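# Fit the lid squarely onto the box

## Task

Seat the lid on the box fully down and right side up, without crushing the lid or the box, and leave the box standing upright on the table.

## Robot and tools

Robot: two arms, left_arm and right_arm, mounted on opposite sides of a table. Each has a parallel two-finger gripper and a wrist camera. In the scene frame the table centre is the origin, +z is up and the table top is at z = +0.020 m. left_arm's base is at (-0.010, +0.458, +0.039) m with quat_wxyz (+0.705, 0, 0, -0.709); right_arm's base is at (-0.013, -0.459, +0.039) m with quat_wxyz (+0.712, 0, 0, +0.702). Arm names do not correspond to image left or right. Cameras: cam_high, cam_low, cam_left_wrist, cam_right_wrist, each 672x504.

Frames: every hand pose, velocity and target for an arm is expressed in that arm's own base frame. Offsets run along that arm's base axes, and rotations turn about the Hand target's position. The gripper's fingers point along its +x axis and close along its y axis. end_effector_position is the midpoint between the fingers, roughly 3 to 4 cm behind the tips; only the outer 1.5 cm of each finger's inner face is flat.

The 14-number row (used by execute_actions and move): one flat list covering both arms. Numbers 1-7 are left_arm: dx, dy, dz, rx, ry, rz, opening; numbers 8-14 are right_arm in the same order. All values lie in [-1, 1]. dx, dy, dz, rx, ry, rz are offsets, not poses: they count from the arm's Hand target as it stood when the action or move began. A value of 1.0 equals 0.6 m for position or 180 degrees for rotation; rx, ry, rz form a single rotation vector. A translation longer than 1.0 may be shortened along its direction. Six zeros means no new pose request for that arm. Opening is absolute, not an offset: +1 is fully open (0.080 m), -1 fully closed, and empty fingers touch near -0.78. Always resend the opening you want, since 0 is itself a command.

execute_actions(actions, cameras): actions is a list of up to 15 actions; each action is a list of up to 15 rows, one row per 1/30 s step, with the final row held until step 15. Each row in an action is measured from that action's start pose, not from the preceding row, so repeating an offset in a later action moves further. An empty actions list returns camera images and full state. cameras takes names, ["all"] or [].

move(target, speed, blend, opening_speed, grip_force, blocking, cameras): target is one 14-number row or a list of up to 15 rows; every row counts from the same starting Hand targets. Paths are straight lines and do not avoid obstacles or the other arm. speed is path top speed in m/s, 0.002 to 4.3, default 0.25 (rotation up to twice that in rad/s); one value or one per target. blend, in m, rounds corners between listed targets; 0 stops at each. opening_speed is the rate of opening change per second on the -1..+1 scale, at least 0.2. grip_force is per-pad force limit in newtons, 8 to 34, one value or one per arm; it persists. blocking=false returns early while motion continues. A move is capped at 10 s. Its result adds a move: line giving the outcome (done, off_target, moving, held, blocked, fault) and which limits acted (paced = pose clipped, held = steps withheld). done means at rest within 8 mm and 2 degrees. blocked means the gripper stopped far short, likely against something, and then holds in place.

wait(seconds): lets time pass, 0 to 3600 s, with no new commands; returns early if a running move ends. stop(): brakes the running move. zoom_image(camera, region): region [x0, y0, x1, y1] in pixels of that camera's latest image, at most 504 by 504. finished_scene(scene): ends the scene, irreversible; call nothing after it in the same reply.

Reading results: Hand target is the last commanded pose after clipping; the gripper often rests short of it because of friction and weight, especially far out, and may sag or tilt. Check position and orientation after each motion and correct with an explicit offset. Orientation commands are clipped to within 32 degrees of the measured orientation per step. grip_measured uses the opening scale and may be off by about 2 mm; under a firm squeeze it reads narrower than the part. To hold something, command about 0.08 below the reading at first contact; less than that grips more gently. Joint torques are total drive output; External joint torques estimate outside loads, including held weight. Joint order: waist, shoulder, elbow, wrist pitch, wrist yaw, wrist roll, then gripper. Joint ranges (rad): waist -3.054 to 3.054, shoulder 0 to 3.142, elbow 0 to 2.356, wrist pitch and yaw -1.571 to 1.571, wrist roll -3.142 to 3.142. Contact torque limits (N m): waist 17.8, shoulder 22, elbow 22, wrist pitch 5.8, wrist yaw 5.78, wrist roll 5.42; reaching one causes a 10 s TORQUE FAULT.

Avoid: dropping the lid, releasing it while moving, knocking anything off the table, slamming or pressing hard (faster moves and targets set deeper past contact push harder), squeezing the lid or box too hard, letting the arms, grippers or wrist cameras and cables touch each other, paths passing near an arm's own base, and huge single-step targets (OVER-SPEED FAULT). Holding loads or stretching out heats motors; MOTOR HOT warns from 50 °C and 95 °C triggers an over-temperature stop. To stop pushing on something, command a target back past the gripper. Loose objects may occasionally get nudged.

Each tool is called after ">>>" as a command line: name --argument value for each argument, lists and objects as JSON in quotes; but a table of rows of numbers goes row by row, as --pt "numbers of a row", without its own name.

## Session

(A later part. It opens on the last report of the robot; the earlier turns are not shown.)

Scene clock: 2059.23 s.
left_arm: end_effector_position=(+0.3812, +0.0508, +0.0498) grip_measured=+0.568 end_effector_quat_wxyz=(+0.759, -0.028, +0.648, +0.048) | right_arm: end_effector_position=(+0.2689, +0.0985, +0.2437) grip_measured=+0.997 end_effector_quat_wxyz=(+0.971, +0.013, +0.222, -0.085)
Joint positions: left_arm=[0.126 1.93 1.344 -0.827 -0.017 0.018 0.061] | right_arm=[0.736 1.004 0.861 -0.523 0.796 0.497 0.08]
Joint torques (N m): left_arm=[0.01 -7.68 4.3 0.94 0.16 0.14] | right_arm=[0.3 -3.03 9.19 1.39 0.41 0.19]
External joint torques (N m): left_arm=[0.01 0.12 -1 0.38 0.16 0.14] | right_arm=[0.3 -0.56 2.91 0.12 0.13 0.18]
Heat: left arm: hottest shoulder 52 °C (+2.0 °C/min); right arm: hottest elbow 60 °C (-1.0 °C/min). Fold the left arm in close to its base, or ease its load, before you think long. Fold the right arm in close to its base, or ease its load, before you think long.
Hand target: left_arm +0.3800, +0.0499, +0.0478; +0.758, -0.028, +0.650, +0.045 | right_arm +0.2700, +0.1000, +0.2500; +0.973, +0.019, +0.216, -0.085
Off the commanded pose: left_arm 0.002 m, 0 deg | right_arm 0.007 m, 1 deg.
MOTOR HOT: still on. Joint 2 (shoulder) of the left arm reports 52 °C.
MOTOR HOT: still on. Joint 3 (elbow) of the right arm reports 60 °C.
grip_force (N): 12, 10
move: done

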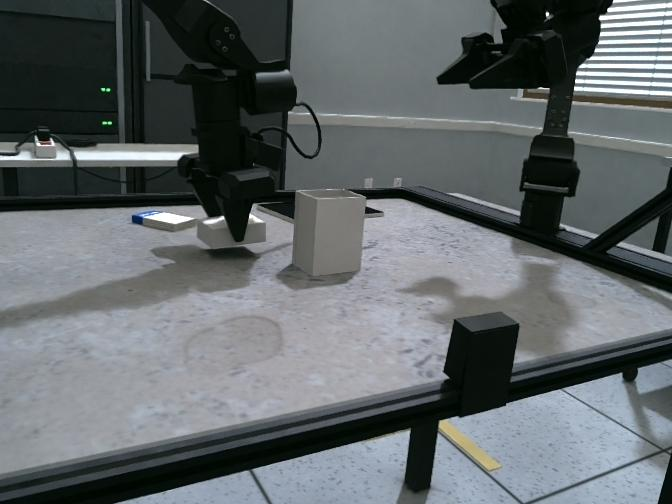

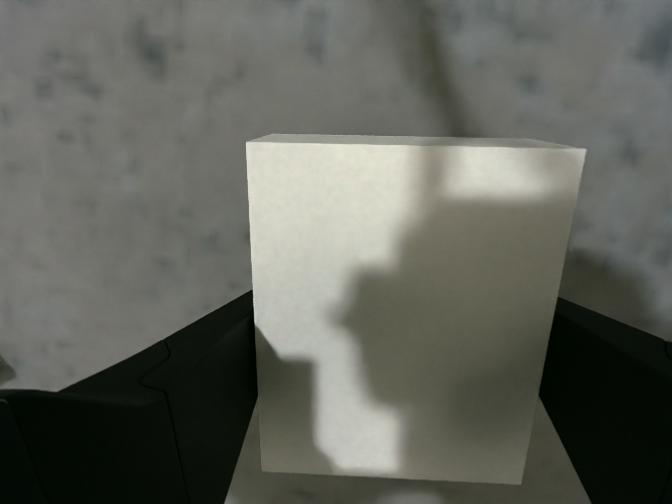

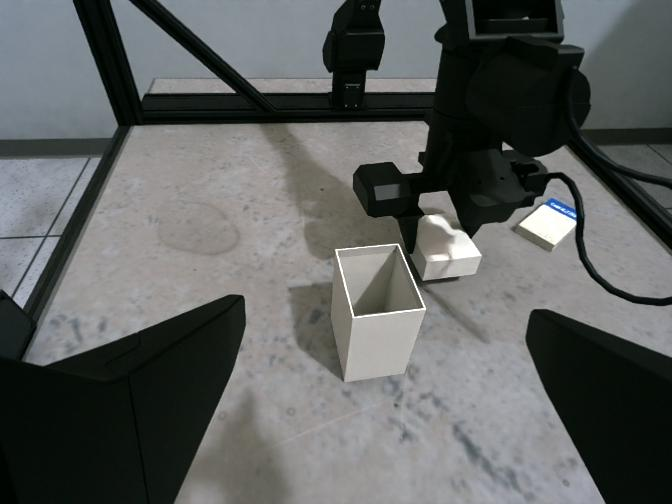

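>>> move --target '[0,0,-0.0283,0,0.0089,0,0.3, 0,0,0,0,0,0,1]' --cameras '["cam_low", "cam_left_wrist"]' --speed 0.03 --grip_force '[8, 10]'

>>> zoom_image --camera "cam_low" --region '[180, 130, 320, 250]'

Scene clock: 2074.93 s.
left_arm: end_effector_position=(+0.3817, +0.0508, +0.0339) grip_measured=+0.568 end_effector_quat_wxyz=(+0.751, -0.029, +0.658, +0.048) | right_arm: end_effector_position=(+0.2689, +0.0985, +0.2437) grip_measured=+0.997 end_effector_quat_wxyz=(+0.971, +0.013, +0.222, -0.085)
Joint positions: left_arm=[0.126 1.971 1.338 -0.804 -0.017 0.018 0.061] | right_arm=[0.736 1.004 0.861 -0.523 0.796 0.497 0.08]
Joint torques (N m): left_arm=[-0.15 -7.67 4.09 0.93 0.05 0.11] | right_arm=[0.39 -3.09 9.15 1.4 0.42 0.17]
External joint torques (N m): left_arm=[-0.16 0.27 -1.08 0.39 0.06 0.11] | right_arm=[0.4 -0.68 2.91 0.13 0.15 0.17]
Heat: left arm: hottest shoulder 49 °C (-1.0 °C/min); right arm: hottest elbow 59 °C (-2.0 °C/min). Fold the left arm in close to its base, or ease its load, before you think long. Fold the right arm in close to its base, or ease its load, before you think long.
Hand target: left_arm +0.3801, +0.0499, +0.0310; +0.749, -0.027, +0.661, +0.045 | right_arm +0.2700, +0.1000, +0.2500; +0.973, +0.019, +0.216, -0.085
Off the commanded pose: left_arm 0.004 m, 1 deg | right_arm 0.007 m, 1 deg.
MOTOR HOT: still on. Joint 2 (shoulder) of the left arm reports 49 °C.
MOTOR HOT: still on. Joint 3 (elbow) of the right arm reports 59 °C.
grip_force (N): 8, 10
move: done

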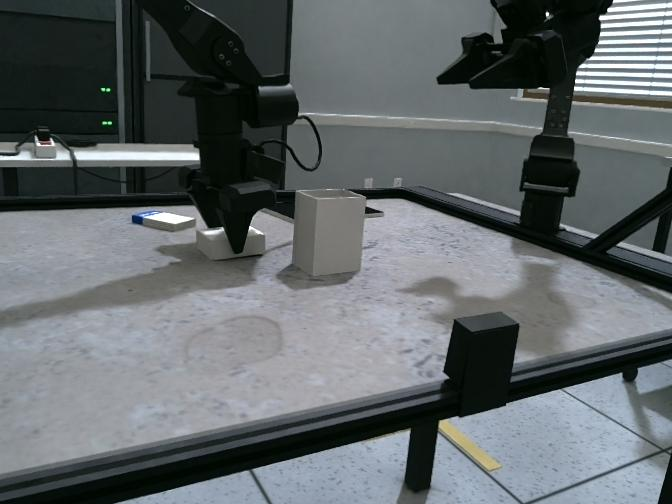

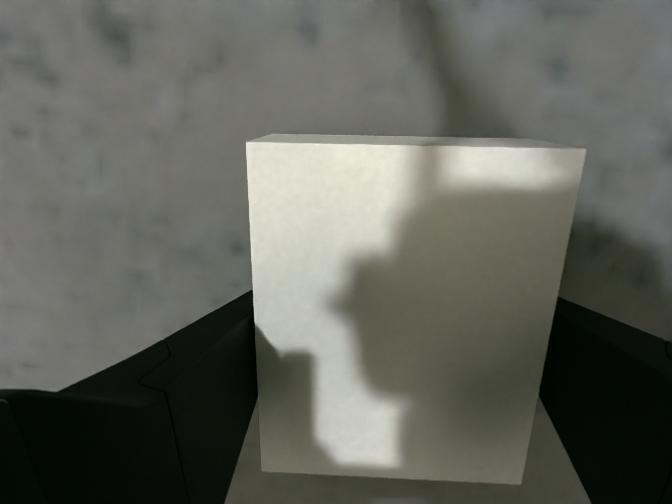

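Scaled by 3.600 from the camera's image (finer frame: 960x720).

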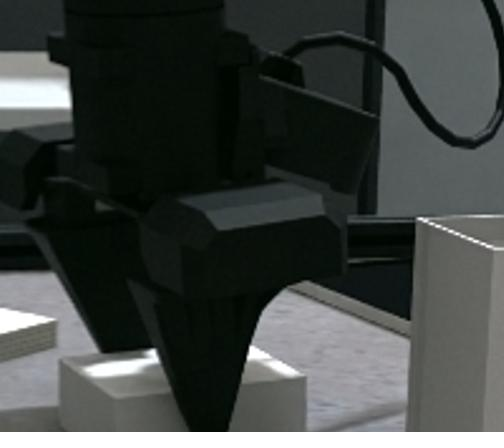

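>>> zoom_image --camera "cam_low" --region '[180, 200, 320, 290]'

Scaled by 3.600 from the camera's image (finer frame: 960x720).

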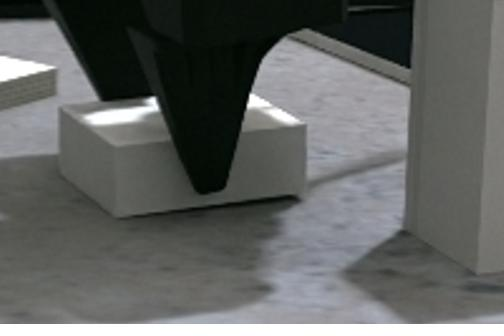

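>>> move --target '[0,0,-0.01,0,0,0,0.3, 0,0,0,0,0,0,1]' --cameras '["cam_low", "cam_left_wrist"]' --speed 0.03

>>> zoom_image --camera "cam_low" --region '[180, 200, 320, 290]'

Scene clock: 2095.07 s.
left_arm: end_effector_position=(+0.3833, +0.0510, +0.0314) grip_measured=+0.568 end_effector_quat_wxyz=(+0.754, -0.029, +0.654, +0.048) | right_arm: end_effector_position=(+0.2689, +0.0985, +0.2437) grip_measured=+0.997 end_effector_quat_wxyz=(+0.971, +0.013, +0.222, -0.085)
Joint positions: left_arm=[0.126 1.974 1.33 -0.784 -0.017 0.018 0.061] | right_arm=[0.736 1.004 0.861 -0.523 0.796 0.497 0.08]
Joint torques (N m): left_arm=[-0.12 -6.71 3.63 1.04 0.02 0.11] | right_arm=[0.26 -3.02 9.23 1.39 0.41 0.16]
External joint torques (N m): left_arm=[-0.13 1.26 -1.55 0.5 0.03 0.11] | right_arm=[0.27 -0.57 2.92 0.11 0.12 0.16]
Heat: left arm: hottest shoulder 48 °C (-3.0 °C/min); right arm: hottest elbow 59 °C (-2.0 °C/min). Fold the left arm in close to its base, or ease its load, before you think long. Fold the right arm in close to its base, or ease its load, before you think long.
Hand target: left_arm +0.3801, +0.0500, +0.0250; +0.749, -0.027, +0.661, +0.045 | right_arm +0.2700, +0.1000, +0.2500; +0.973, +0.019, +0.216, -0.085
Off the commanded pose: left_arm 0.007 m, 1 deg | right_arm 0.007 m, 1 deg.
MOTOR HOT: still on. Joint 2 (shoulder) of the left arm reports 48 °C.
MOTOR HOT: still on. Joint 3 (elbow) of the right arm reports 59 °C.
grip_force (N): 8, 10
move: done

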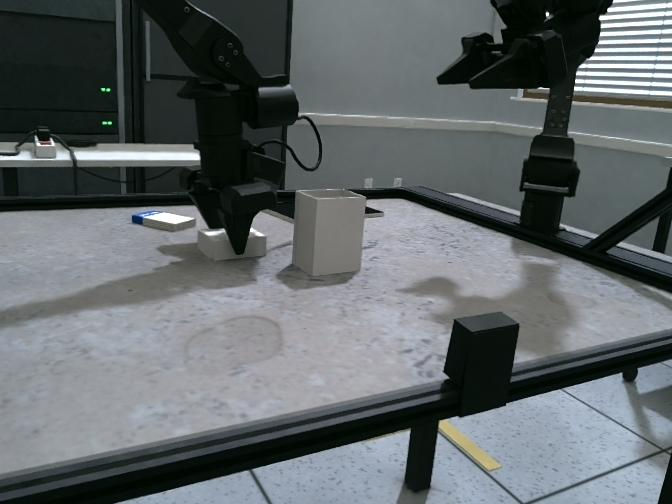

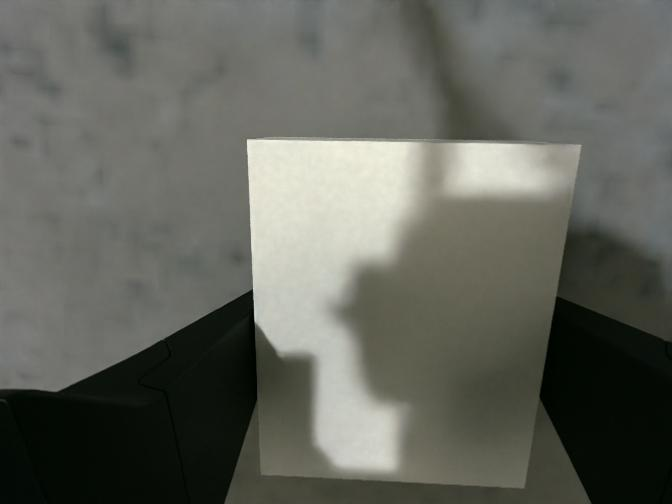

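Scaled by 3.600 from the camera's image (finer frame: 960x720).

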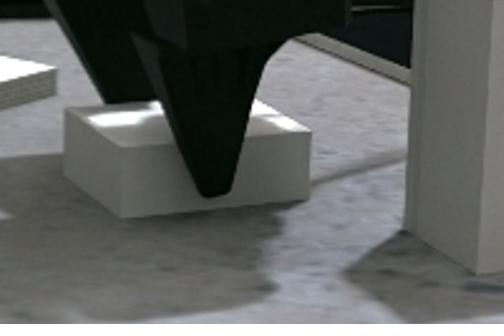

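>>> move --pt "0.004 0.0012 0.009 0 0 0 0.3 0 0 0 0 0 0 1" --pt "0.004 0.0012 0.009 0 0 0 1 0 0 0 0 0 0 1" --pt "0.0032 0.0008 0.0025 0.0008 -0.0694 -0.0050 1 0 0 0 0 0 0 1" --cameras '["cam_low", "cam_left_wrist"]' --speed 0.06 --opening_speed 0.4

>>> zoom_image --camera "cam_low" --region '[180, 200, 320, 290]'

Scene clock: 2201.27 s.
left_arm: end_effector_position=(+0.3836, +0.0505, +0.0253) grip_measured=+0.996 end_effector_quat_wxyz=(+0.815, -0.025, +0.577, +0.040) | right_arm: end_effector_position=(+0.2689, +0.0985, +0.2437) grip_measured=+0.997 end_effector_quat_wxyz=(+0.971, +0.013, +0.222, -0.085)
Joint positions: left_arm=[0.134 1.861 1.1 -0.472 0.008 0.039 0.08] | right_arm=[0.736 1.004 0.861 -0.523 0.796 0.497 0.08]
Joint torques (N m): left_arm=[0.22 -8.33 3.88 1.29 0.27 0.16] | right_arm=[0.33 -3.01 8.99 1.39 0.41 0.16]
External joint torques (N m): left_arm=[0.21 -1.16 -1.27 0.47 0.26 0.16] | right_arm=[0.33 -0.58 2.69 0.11 0.13 0.16]
Heat: left arm: hottest shoulder 45 °C (-1.0 °C/min); right arm: hottest elbow 59 °C (+0.0 °C/min). Fold the right arm in close to its base, or ease its load, before you think long.
Hand target: left_arm +0.3820, +0.0505, +0.0265; +0.817, -0.026, +0.575, +0.037 | right_arm +0.2700, +0.1000, +0.2500; +0.973, +0.019, +0.216, -0.085
Off the commanded pose: left_arm 0.002 m, 0 deg | right_arm 0.007 m, 1 deg.
MOTOR HOT: still on. Joint 3 (elbow) of the right arm reports 59 °C.
MOTOR HOT: cleared for the motors of the left arm.
grip_force (N): 8, 10
move: done

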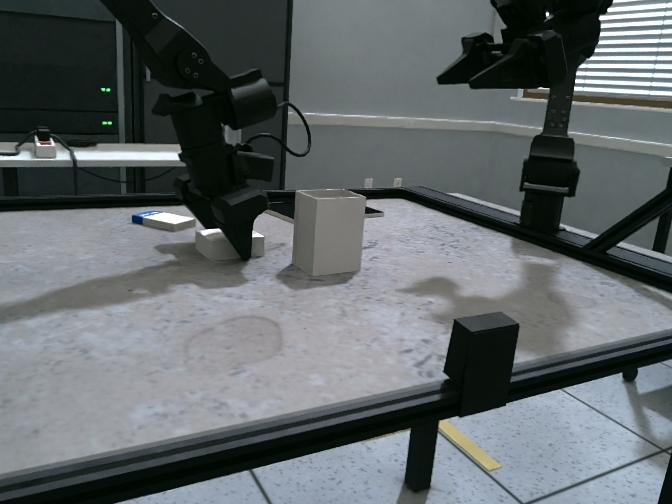

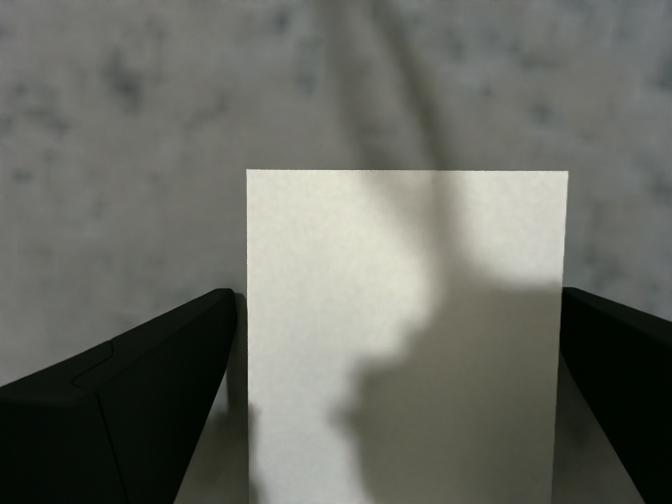

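Scaled by 3.600 from the camera's image (finer frame: 960x720).

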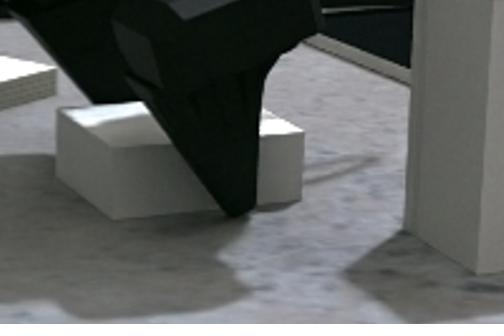

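>>> move --pt "-0.0167 -0.0025 0.0117 0 0 0 1 0 0 0 0 0 0 1" --pt "-0.0167 -0.0025 0.0117 0 0 0 0.3 0 0 0 0 0 0 1" --cameras '["cam_low", "cam_left_wrist", "cam_high"]' --speed 0.06 --opening_speed 0.4 --grip_force '[20, 10]'

>>> zoom_image --camera "cam_low" --region '[180, 200, 320, 290]'

Scene clock: 2224.57 s.
left_arm: end_effector_position=(+0.3733, +0.0489, +0.0304) grip_measured=+0.548 end_effector_quat_wxyz=(+0.814, -0.026, +0.578, +0.039) | right_arm: end_effector_position=(+0.2689, +0.0985, +0.2437) grip_measured=+0.997 end_effector_quat_wxyz=(+0.971, +0.013, +0.222, -0.085)
Joint positions: left_arm=[0.134 1.817 1.067 -0.485 0.01 0.039 0.06] | right_arm=[0.736 1.004 0.861 -0.523 0.796 0.497 0.08]
Joint torques (N m): left_arm=[0.29 -8.58 4.02 1.05 0.22 0.13] | right_arm=[0.32 -2.73 9.11 1.43 0.41 0.18]
External joint torques (N m): left_arm=[0.31 -1.68 -1.12 0.26 0.21 0.13] | right_arm=[0.32 -0.29 2.85 0.16 0.13 0.17]
Heat: left arm: hottest shoulder 46 °C (+1.0 °C/min); right arm: hottest elbow 59 °C (+0.0 °C/min). Fold the right arm in close to its base, or ease its load, before you think long.
Hand target: left_arm +0.3719, +0.0490, +0.0335; +0.817, -0.026, +0.575, +0.037 | right_arm +0.2700, +0.1000, +0.2500; +0.973, +0.019, +0.216, -0.085
Off the commanded pose: left_arm 0.003 m, 0 deg | right_arm 0.007 m, 1 deg.
MOTOR HOT: still on. Joint 3 (elbow) of the right arm reports 59 °C.
grip_force (N): 20, 10
move: done
Images, in order (width x height): cam_high 672x504, cam_low 672x504, cam_left_wrist 672x504.

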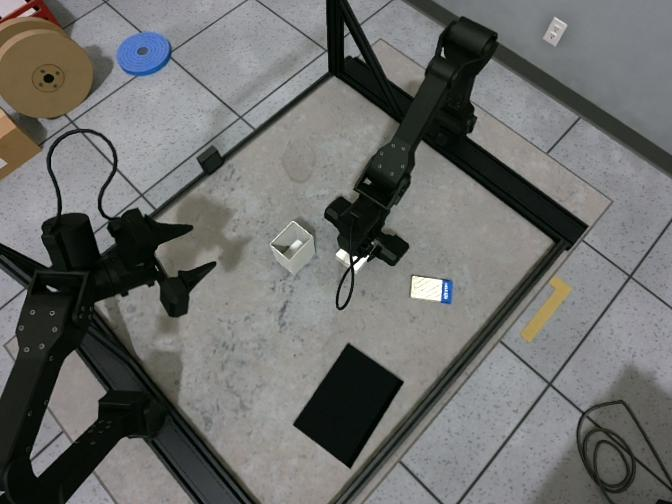

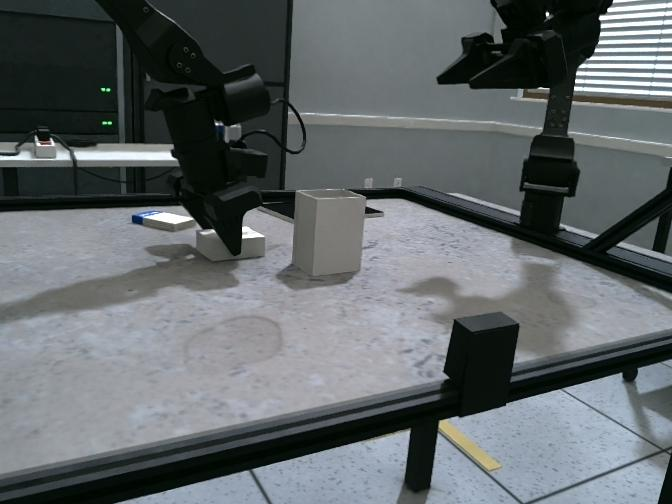

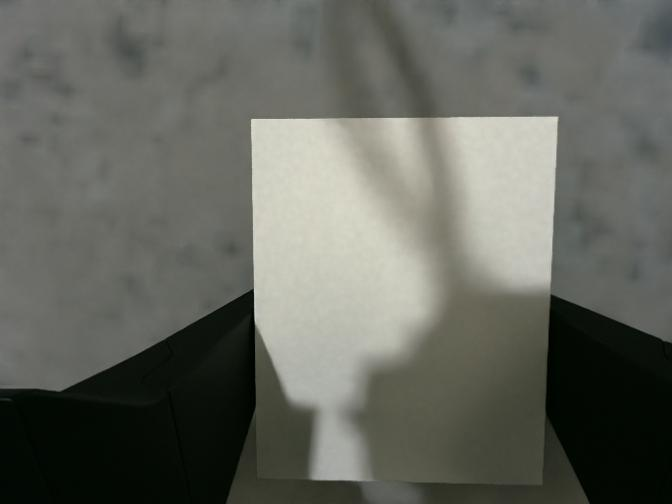

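Scaled by 3.600 from the camera's image (finer frame: 960x720).

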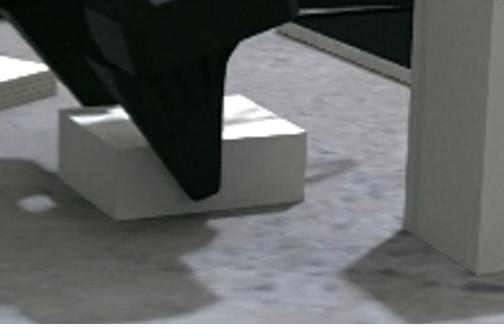

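>>> move --pt "0 0 0.2275 0 0 0 0.3 0 0 0 0 0 0 1" --pt "0.1595 -0.1723 0.2275 0 0 0 0.3 0 0 0 0 0 0 1" --cameras '["all"]' --speed 0.12 --blend '[0.02, 0]'

>>> zoom_image --camera "cam_right_wrist" --region '[300, 170, 470, 390]'

>>> zoom_image --camera "cam_low" --region '[270, 120, 410, 290]'

Scene clock: 2262.23 s.
left_arm: end_effector_position=(+0.4643, -0.0550, +0.1665) grip_measured=+0.548 end_effector_quat_wxyz=(+0.813, -0.025, +0.581, +0.034) | right_arm: end_effector_position=(+0.2689, +0.0985, +0.2437) grip_measured=+0.997 end_effector_quat_wxyz=(+0.971, +0.013, +0.222, -0.085)
Joint positions: left_arm=[-0.141 2.082 1.999 -1.165 -0.071 -0.213 0.06] | right_arm=[0.736 1.004 0.861 -0.523 0.796 0.497 0.08]
Joint torques (N m): left_arm=[0.13 -8.91 7.29 1.01 -0.28 -0.14] | right_arm=[0.28 -3.05 9.21 1.39 0.37 0.16]
External joint torques (N m): left_arm=[0.01 0.27 1.59 0.2 -0.22 -0.15] | right_arm=[0.28 -0.63 2.92 0.1 0.1 0.15]
Heat: left arm: hottest shoulder 46 °C (+1.0 °C/min); right arm: hottest elbow 60 °C (+1.0 °C/min). Fold the right arm in close to its base, or ease its load, before you think long.
Hand target: left_arm +0.4677, -0.0544, +0.1699; +0.817, -0.026, +0.575, +0.037 | right_arm +0.2700, +0.1000, +0.2500; +0.973, +0.019, +0.216, -0.085
Off the commanded pose: left_arm 0.005 m, 1 deg | right_arm 0.007 m, 1 deg.
MOTOR HOT: still on. Joint 3 (elbow) of the right arm reports 60 °C.
grip_force (N): 20, 10
move: done

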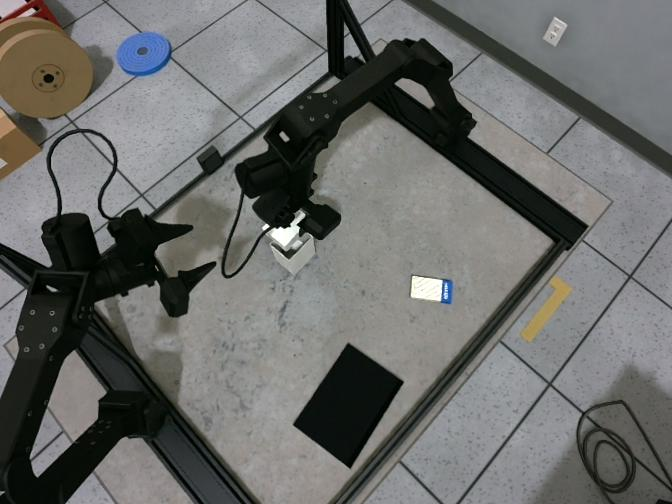

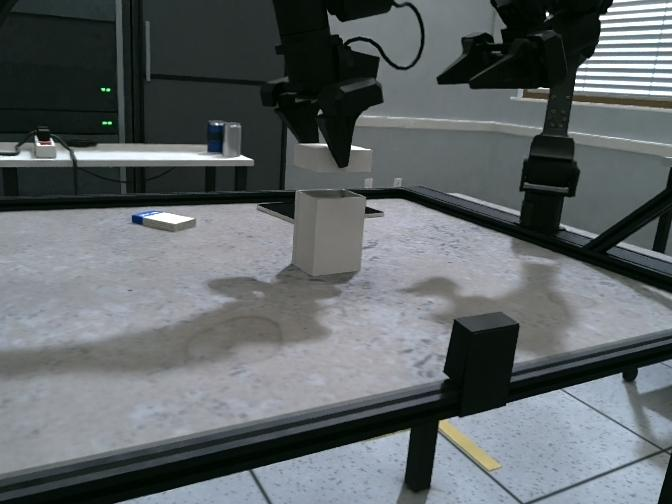

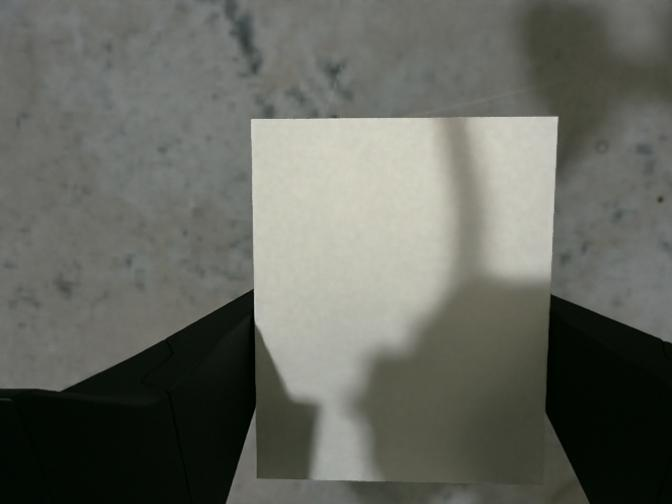

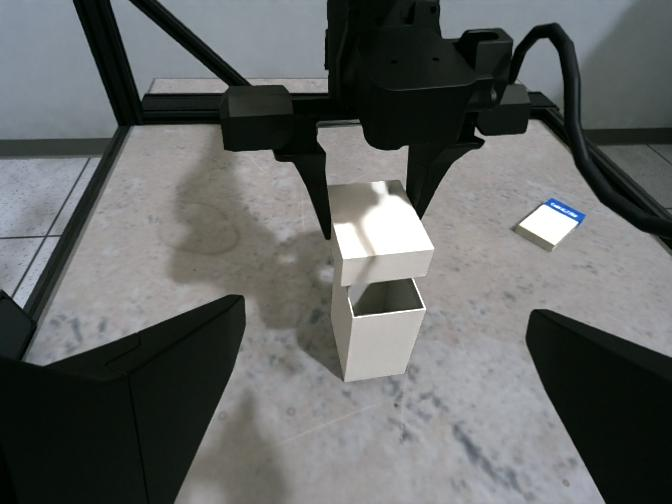

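Scaled by 2.291 from the camera's image (finer frame: 960x720).

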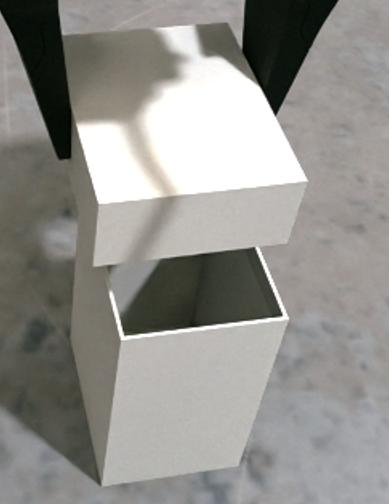

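Scaled by 2.965 from the camera's image (finer frame: 960x720).

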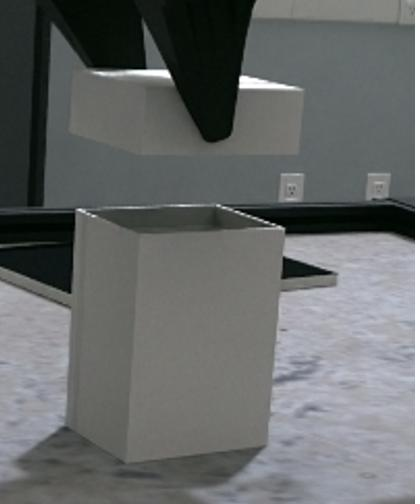

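>>> move --target '[0.0092,0.0117,-0.04,0.0039,0.0004,-0.0094,0.3, 0,0,0,0,0,0,1]' --cameras '["all"]' --speed 0.08

>>> zoom_image --camera "cam_right_wrist" --region '[320, 200, 450, 390]'

>>> zoom_image --camera "cam_low" --region '[280, 140, 390, 290]'

Scene clock: 2321.93 s.
left_arm: end_effector_position=(+0.4736, -0.0484, +0.1480) grip_measured=+0.548 end_effector_quat_wxyz=(+0.818, -0.015, +0.574, +0.029) | right_arm: end_effector_position=(+0.2689, +0.0985, +0.2437) grip_measured=+0.997 end_effector_quat_wxyz=(+0.971, +0.013, +0.222, -0.085)
Joint positions: left_arm=[-0.124 2.095 1.939 -1.076 -0.071 -0.175 0.06] | right_arm=[0.736 1.004 0.861 -0.523 0.796 0.497 0.08]
Joint torques (N m): left_arm=[0.13 -9.68 5 1.27 -0.1 0.14] | right_arm=[0.34 -2.96 9.13 1.41 0.39 0.21]
External joint torques (N m): left_arm=[0.15 -0.33 -0.78 0.45 -0.05 0.14] | right_arm=[0.35 -0.52 2.85 0.13 0.11 0.2]
Heat: left arm: hottest elbow 49 °C (+9.0 °C/min); right arm: hottest elbow 60 °C (+0.0 °C/min). Fold the right arm in close to its base, or ease its load, before you think long.
Hand target: left_arm +0.4732, -0.0474, +0.1460; +0.817, -0.013, +0.576, +0.029 | right_arm +0.2700, +0.1000, +0.2500; +0.973, +0.019, +0.216, -0.085
Off the commanded pose: left_arm 0.002 m, 0 deg | right_arm 0.007 m, 1 deg.
MOTOR HOT: still on. Joint 3 (elbow) of the right arm reports 60 °C.
grip_force (N): 20, 10
move: done

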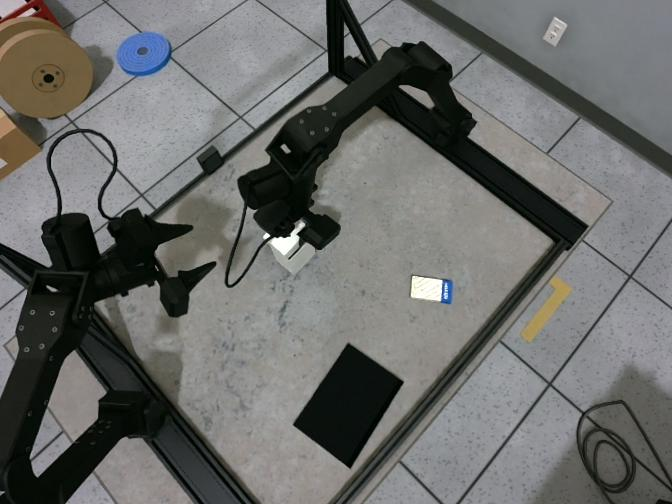

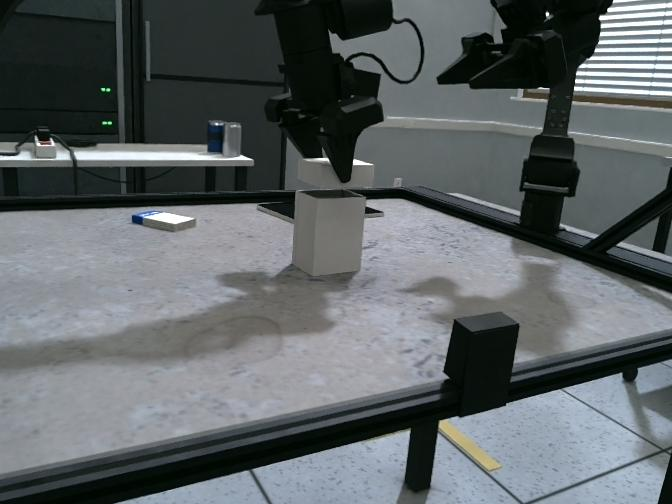

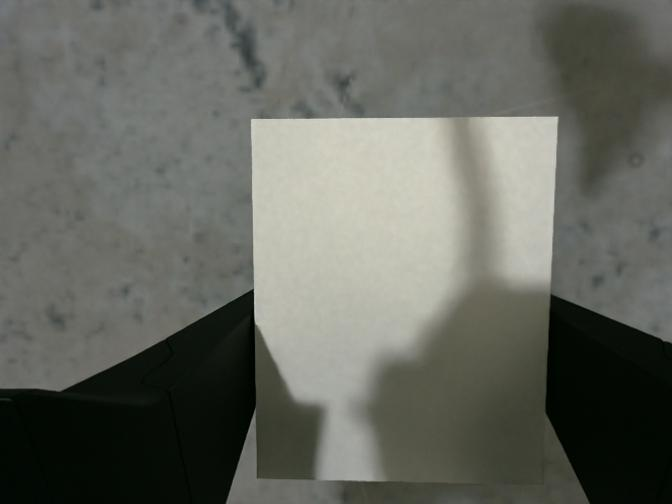

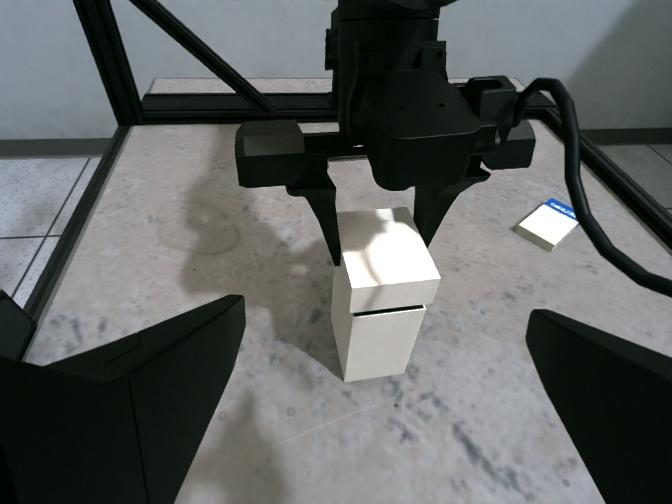

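Scaled by 2.653 from the camera's image (finer frame: 960x720).

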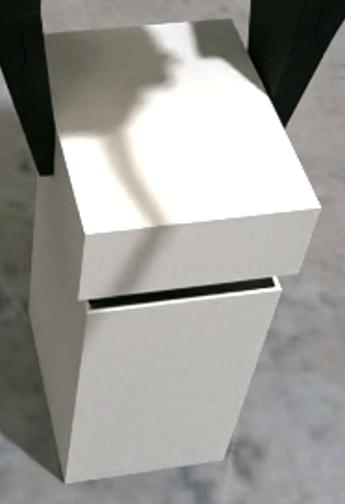

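Scaled by 3.360 from the camera's image (finer frame: 960x720).

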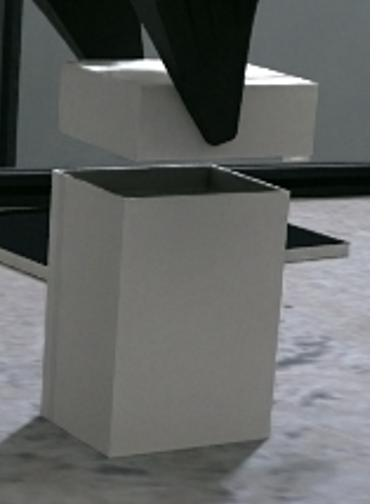

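>>> move --target '[-0.008,0.0042,-0.0133,0,0,0,0.3, 0,0,0,0,0,0,1]' --cameras '["cam_low", "cam_right_wrist", "cam_high"]' --speed 0.06

>>> zoom_image --camera "cam_right_wrist" --region '[330, 240, 450, 390]'

>>> zoom_image --camera "cam_low" --region '[280, 150, 390, 290]'

Scene clock: 2369.77 s.
left_arm: end_effector_position=(+0.4698, -0.0467, +0.1325) grip_measured=+0.548 end_effector_quat_wxyz=(+0.813, -0.013, +0.581, +0.029) | right_arm: end_effector_position=(+0.2689, +0.0985, +0.2437) grip_measured=+0.997 end_effector_quat_wxyz=(+0.971, +0.013, +0.222, -0.085)
Joint positions: left_arm=[-0.122 2.088 1.872 -1.031 -0.071 -0.17 0.06] | right_arm=[0.736 1.004 0.861 -0.523 0.796 0.497 0.08]
Joint torques (N m): left_arm=[0.21 -11.25 4.59 1.23 -0.03 0.12] | right_arm=[0.22 -2.9 9.18 1.39 0.42 0.15]
External joint torques (N m): left_arm=[0.27 -2.01 -1.19 0.43 0.01 0.12] | right_arm=[0.23 -0.49 2.94 0.12 0.14 0.14]
Heat: left arm: hottest shoulder 47 °C (+3.0 °C/min); right arm: hottest elbow 60 °C (+0.0 °C/min). Fold the right arm in close to its base, or ease its load, before you think long.
Hand target: left_arm +0.4683, -0.0449, +0.1379; +0.817, -0.012, +0.576, +0.029 | right_arm +0.2700, +0.1000, +0.2500; +0.973, +0.019, +0.216, -0.085
Off the commanded pose: left_arm 0.006 m, 1 deg | right_arm 0.007 m, 1 deg.
MOTOR HOT: still on. Joint 3 (elbow) of the right arm reports 60 °C.
grip_force (N): 20, 10
move: done
Images, in order (width x height): cam_high 672x504, cam_low 672x504, cam_right_wrist 672x504.

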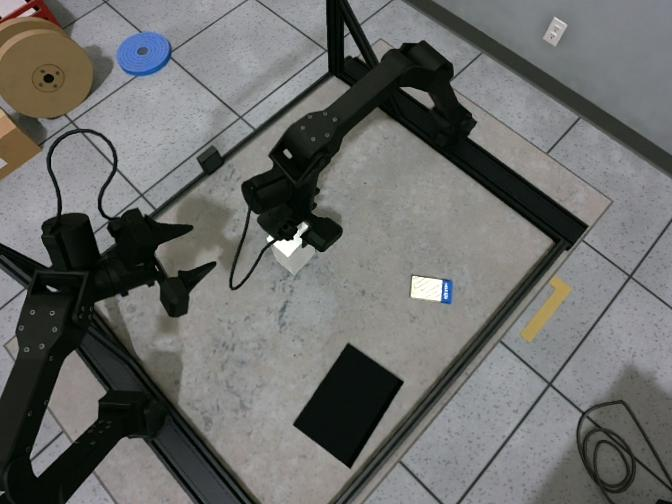

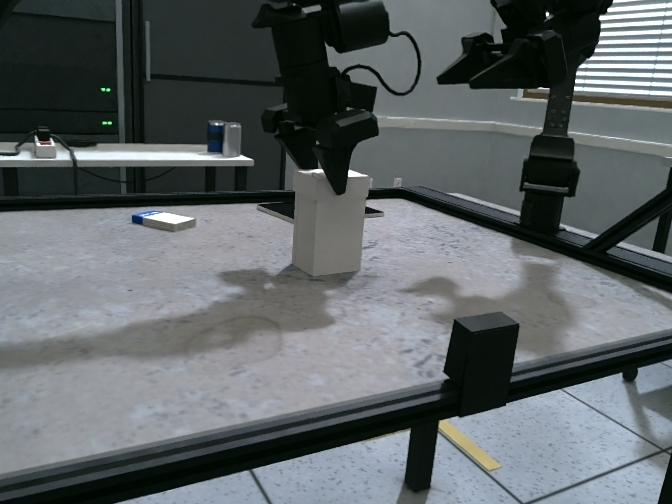

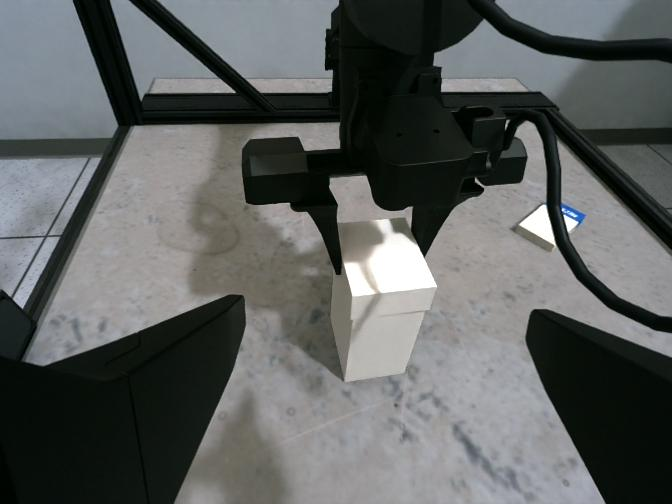

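Scaled by 3.360 from the camera's image (finer frame: 960x720).

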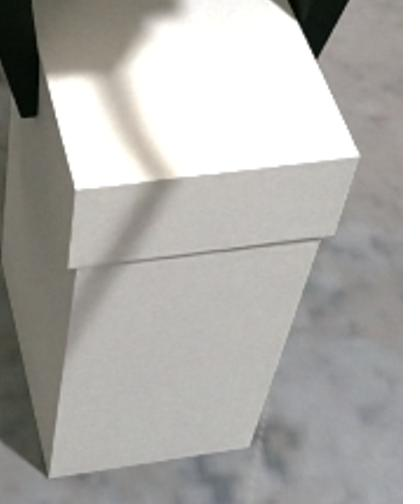

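Scaled by 3.600 from the camera's image (finer frame: 960x720).

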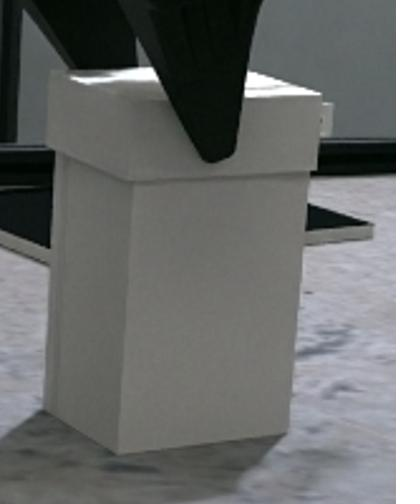

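>>> move --target '[0,0,-0.0167,0,0,0,0.3, 0,0,0,0,0,0,1]' --cameras '["cam_low", "cam_right_wrist", "cam_left_wrist"]' --speed 0.04

>>> zoom_image --camera "cam_right_wrist" --region '[330, 240, 450, 390]'

>>> zoom_image --camera "cam_low" --region '[280, 150, 390, 290]'

Scene clock: 2397.63 s.
left_arm: end_effector_position=(+0.4698, -0.0467, +0.1232) grip_measured=+0.548 end_effector_quat_wxyz=(+0.814, -0.013, +0.580, +0.029) | right_arm: end_effector_position=(+0.2689, +0.0985, +0.2437) grip_measured=+0.997 end_effector_quat_wxyz=(+0.971, +0.013, +0.222, -0.085)
Joint positions: left_arm=[-0.122 2.086 1.832 -0.991 -0.071 -0.17 0.06] | right_arm=[0.736 1.004 0.861 -0.523 0.796 0.497 0.08]
Joint torques (N m): left_arm=[0.27 -11.17 4.47 1.22 -0.07 0.16] | right_arm=[0.26 -2.79 9.18 1.37 0.43 0.16]
External joint torques (N m): left_arm=[0.28 -1.94 -1.28 0.42 -0.03 0.16] | right_arm=[0.27 -0.36 2.89 0.09 0.15 0.16]
Heat: left arm: hottest shoulder 47 °C (+1.0 °C/min); right arm: hottest elbow 60 °C (+0.0 °C/min). Fold the right arm in close to its base, or ease its load, before you think long.
Hand target: left_arm +0.4684, -0.0449, +0.1278; +0.817, -0.012, +0.576, +0.029 | right_arm +0.2700, +0.1000, +0.2500; +0.973, +0.019, +0.216, -0.085
Off the commanded pose: left_arm 0.005 m, 1 deg | right_arm 0.007 m, 1 deg.
MOTOR HOT: still on. Joint 3 (elbow) of the right arm reports 60 °C.
grip_force (N): 20, 10
move: done
Images, in order (width x height): cam_low 672x504, cam_left_wrist 672x504, cam_right_wrist 672x504.

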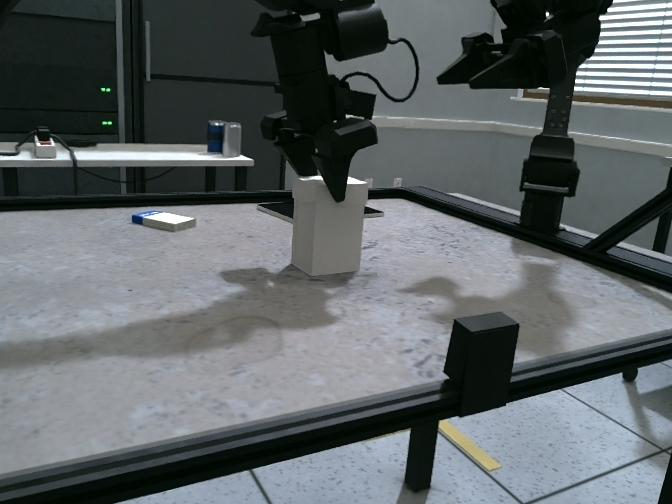

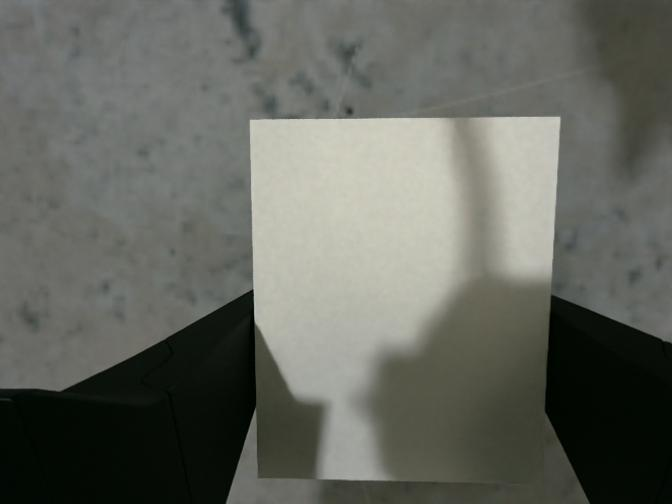

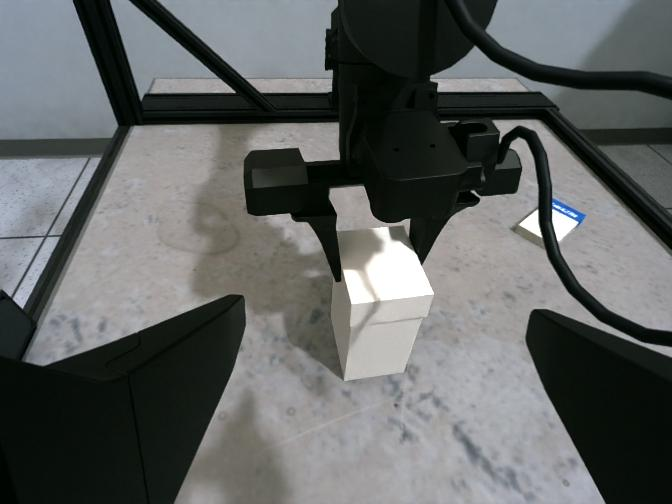

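Scaled by 3.360 from the camera's image (finer frame: 960x720).

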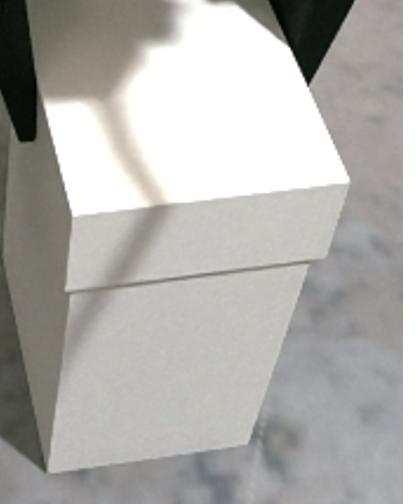

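Scaled by 3.600 from the camera's image (finer frame: 960x720).

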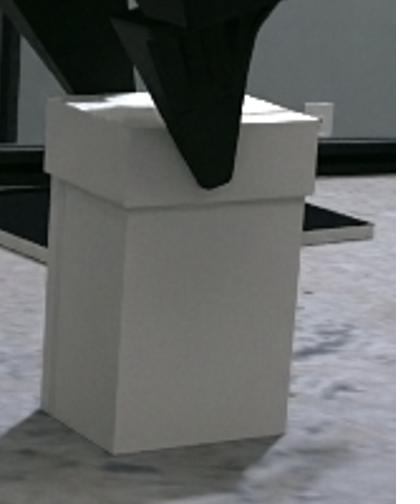

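>>> move --target '[0,0,-0.02,0,0,0,0.3, 0,0,0,0,0,0,1]' --cameras '["cam_low", "cam_right_wrist", "cam_left_wrist"]' --speed 0.04

>>> zoom_image --camera "cam_right_wrist" --region '[330, 240, 450, 390]'

>>> zoom_image --camera "cam_low" --region '[280, 150, 390, 290]'

Scene clock: 2407.90 s.
left_arm: end_effector_position=(+0.4700, -0.0467, +0.1131) grip_measured=+0.548 end_effector_quat_wxyz=(+0.815, -0.013, +0.578, +0.029) | right_arm: end_effector_position=(+0.2689, +0.0985, +0.2437) grip_measured=+0.997 end_effector_quat_wxyz=(+0.971, +0.013, +0.222, -0.085)
Joint positions: left_arm=[-0.122 2.085 1.788 -0.944 -0.071 -0.17 0.06] | right_arm=[0.736 1.004 0.861 -0.523 0.796 0.497 0.08]
Joint torques (N m): left_arm=[0.25 -10.88 4.66 1.17 -0.06 0.14] | right_arm=[0.33 -2.96 9.09 1.43 0.38 0.21]
External joint torques (N m): left_arm=[0.18 -1.63 -1.1 0.37 -0.01 0.14] | right_arm=[0.33 -0.55 2.84 0.16 0.1 0.21]
Heat: left arm: hottest shoulder 50 °C (+3.0 °C/min); right arm: hottest elbow 60 °C (+0.0 °C/min). Fold the left arm in close to its base, or ease its load, before you think long. Fold the right arm in close to its base, or ease its load, before you think long.
Hand target: left_arm +0.4684, -0.0449, +0.1159; +0.817, -0.012, +0.576, +0.029 | right_arm +0.2700, +0.1000, +0.2500; +0.973, +0.019, +0.216, -0.085
Off the commanded pose: left_arm 0.004 m, 0 deg | right_arm 0.007 m, 1 deg.
MOTOR HOT: joint 2 (shoulder) of the left arm reports 50 °C; the controller stops that arm at 95 °C. To cool a motor, set the load down, stop pushing, or move to a pose that needs little force.
MOTOR HOT: still on. Joint 3 (elbow) of the right arm reports 60 °C.
grip_force (N): 20, 10
move: done
Images, in order (width x height): cam_low 672x504, cam_left_wrist 672x504, cam_right_wrist 672x504.

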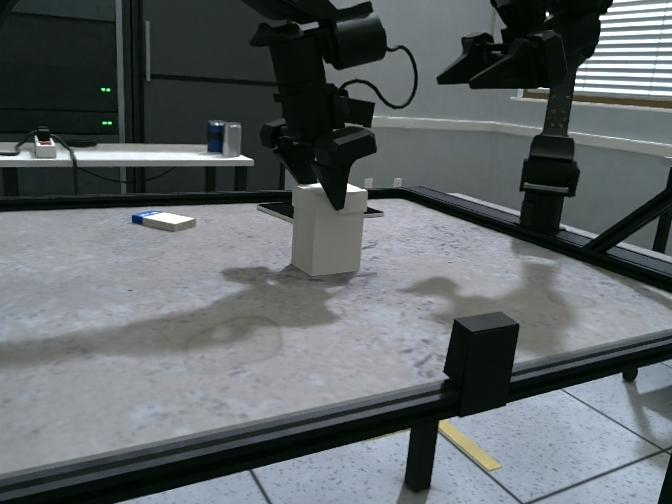

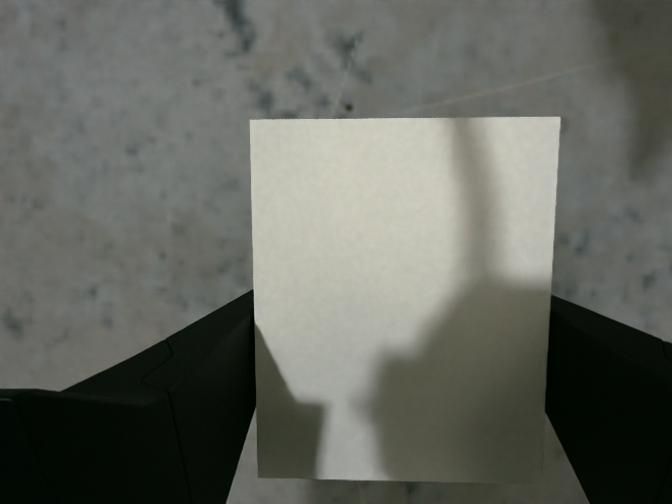

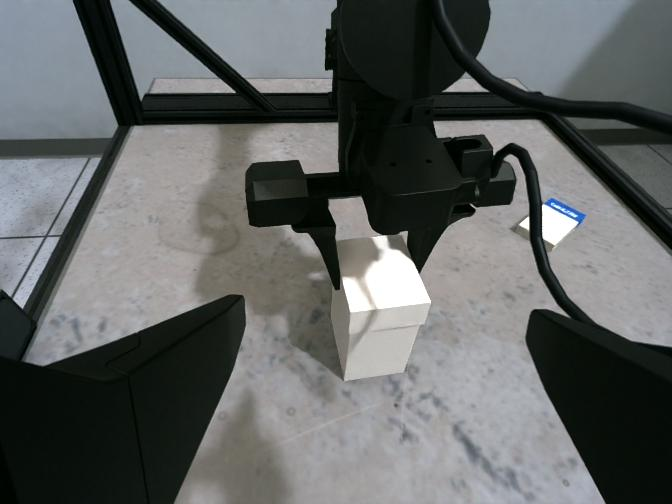

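Scaled by 3.360 from the camera's image (finer frame: 960x720).

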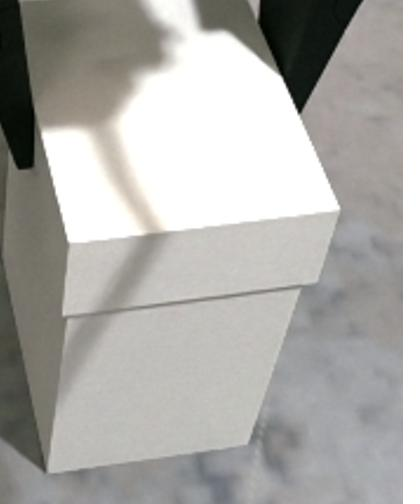

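Scaled by 3.600 from the camera's image (finer frame: 960x720).

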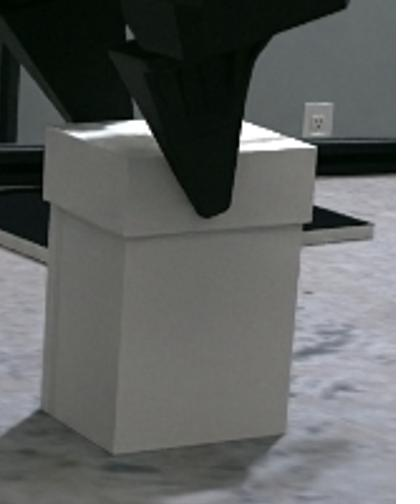

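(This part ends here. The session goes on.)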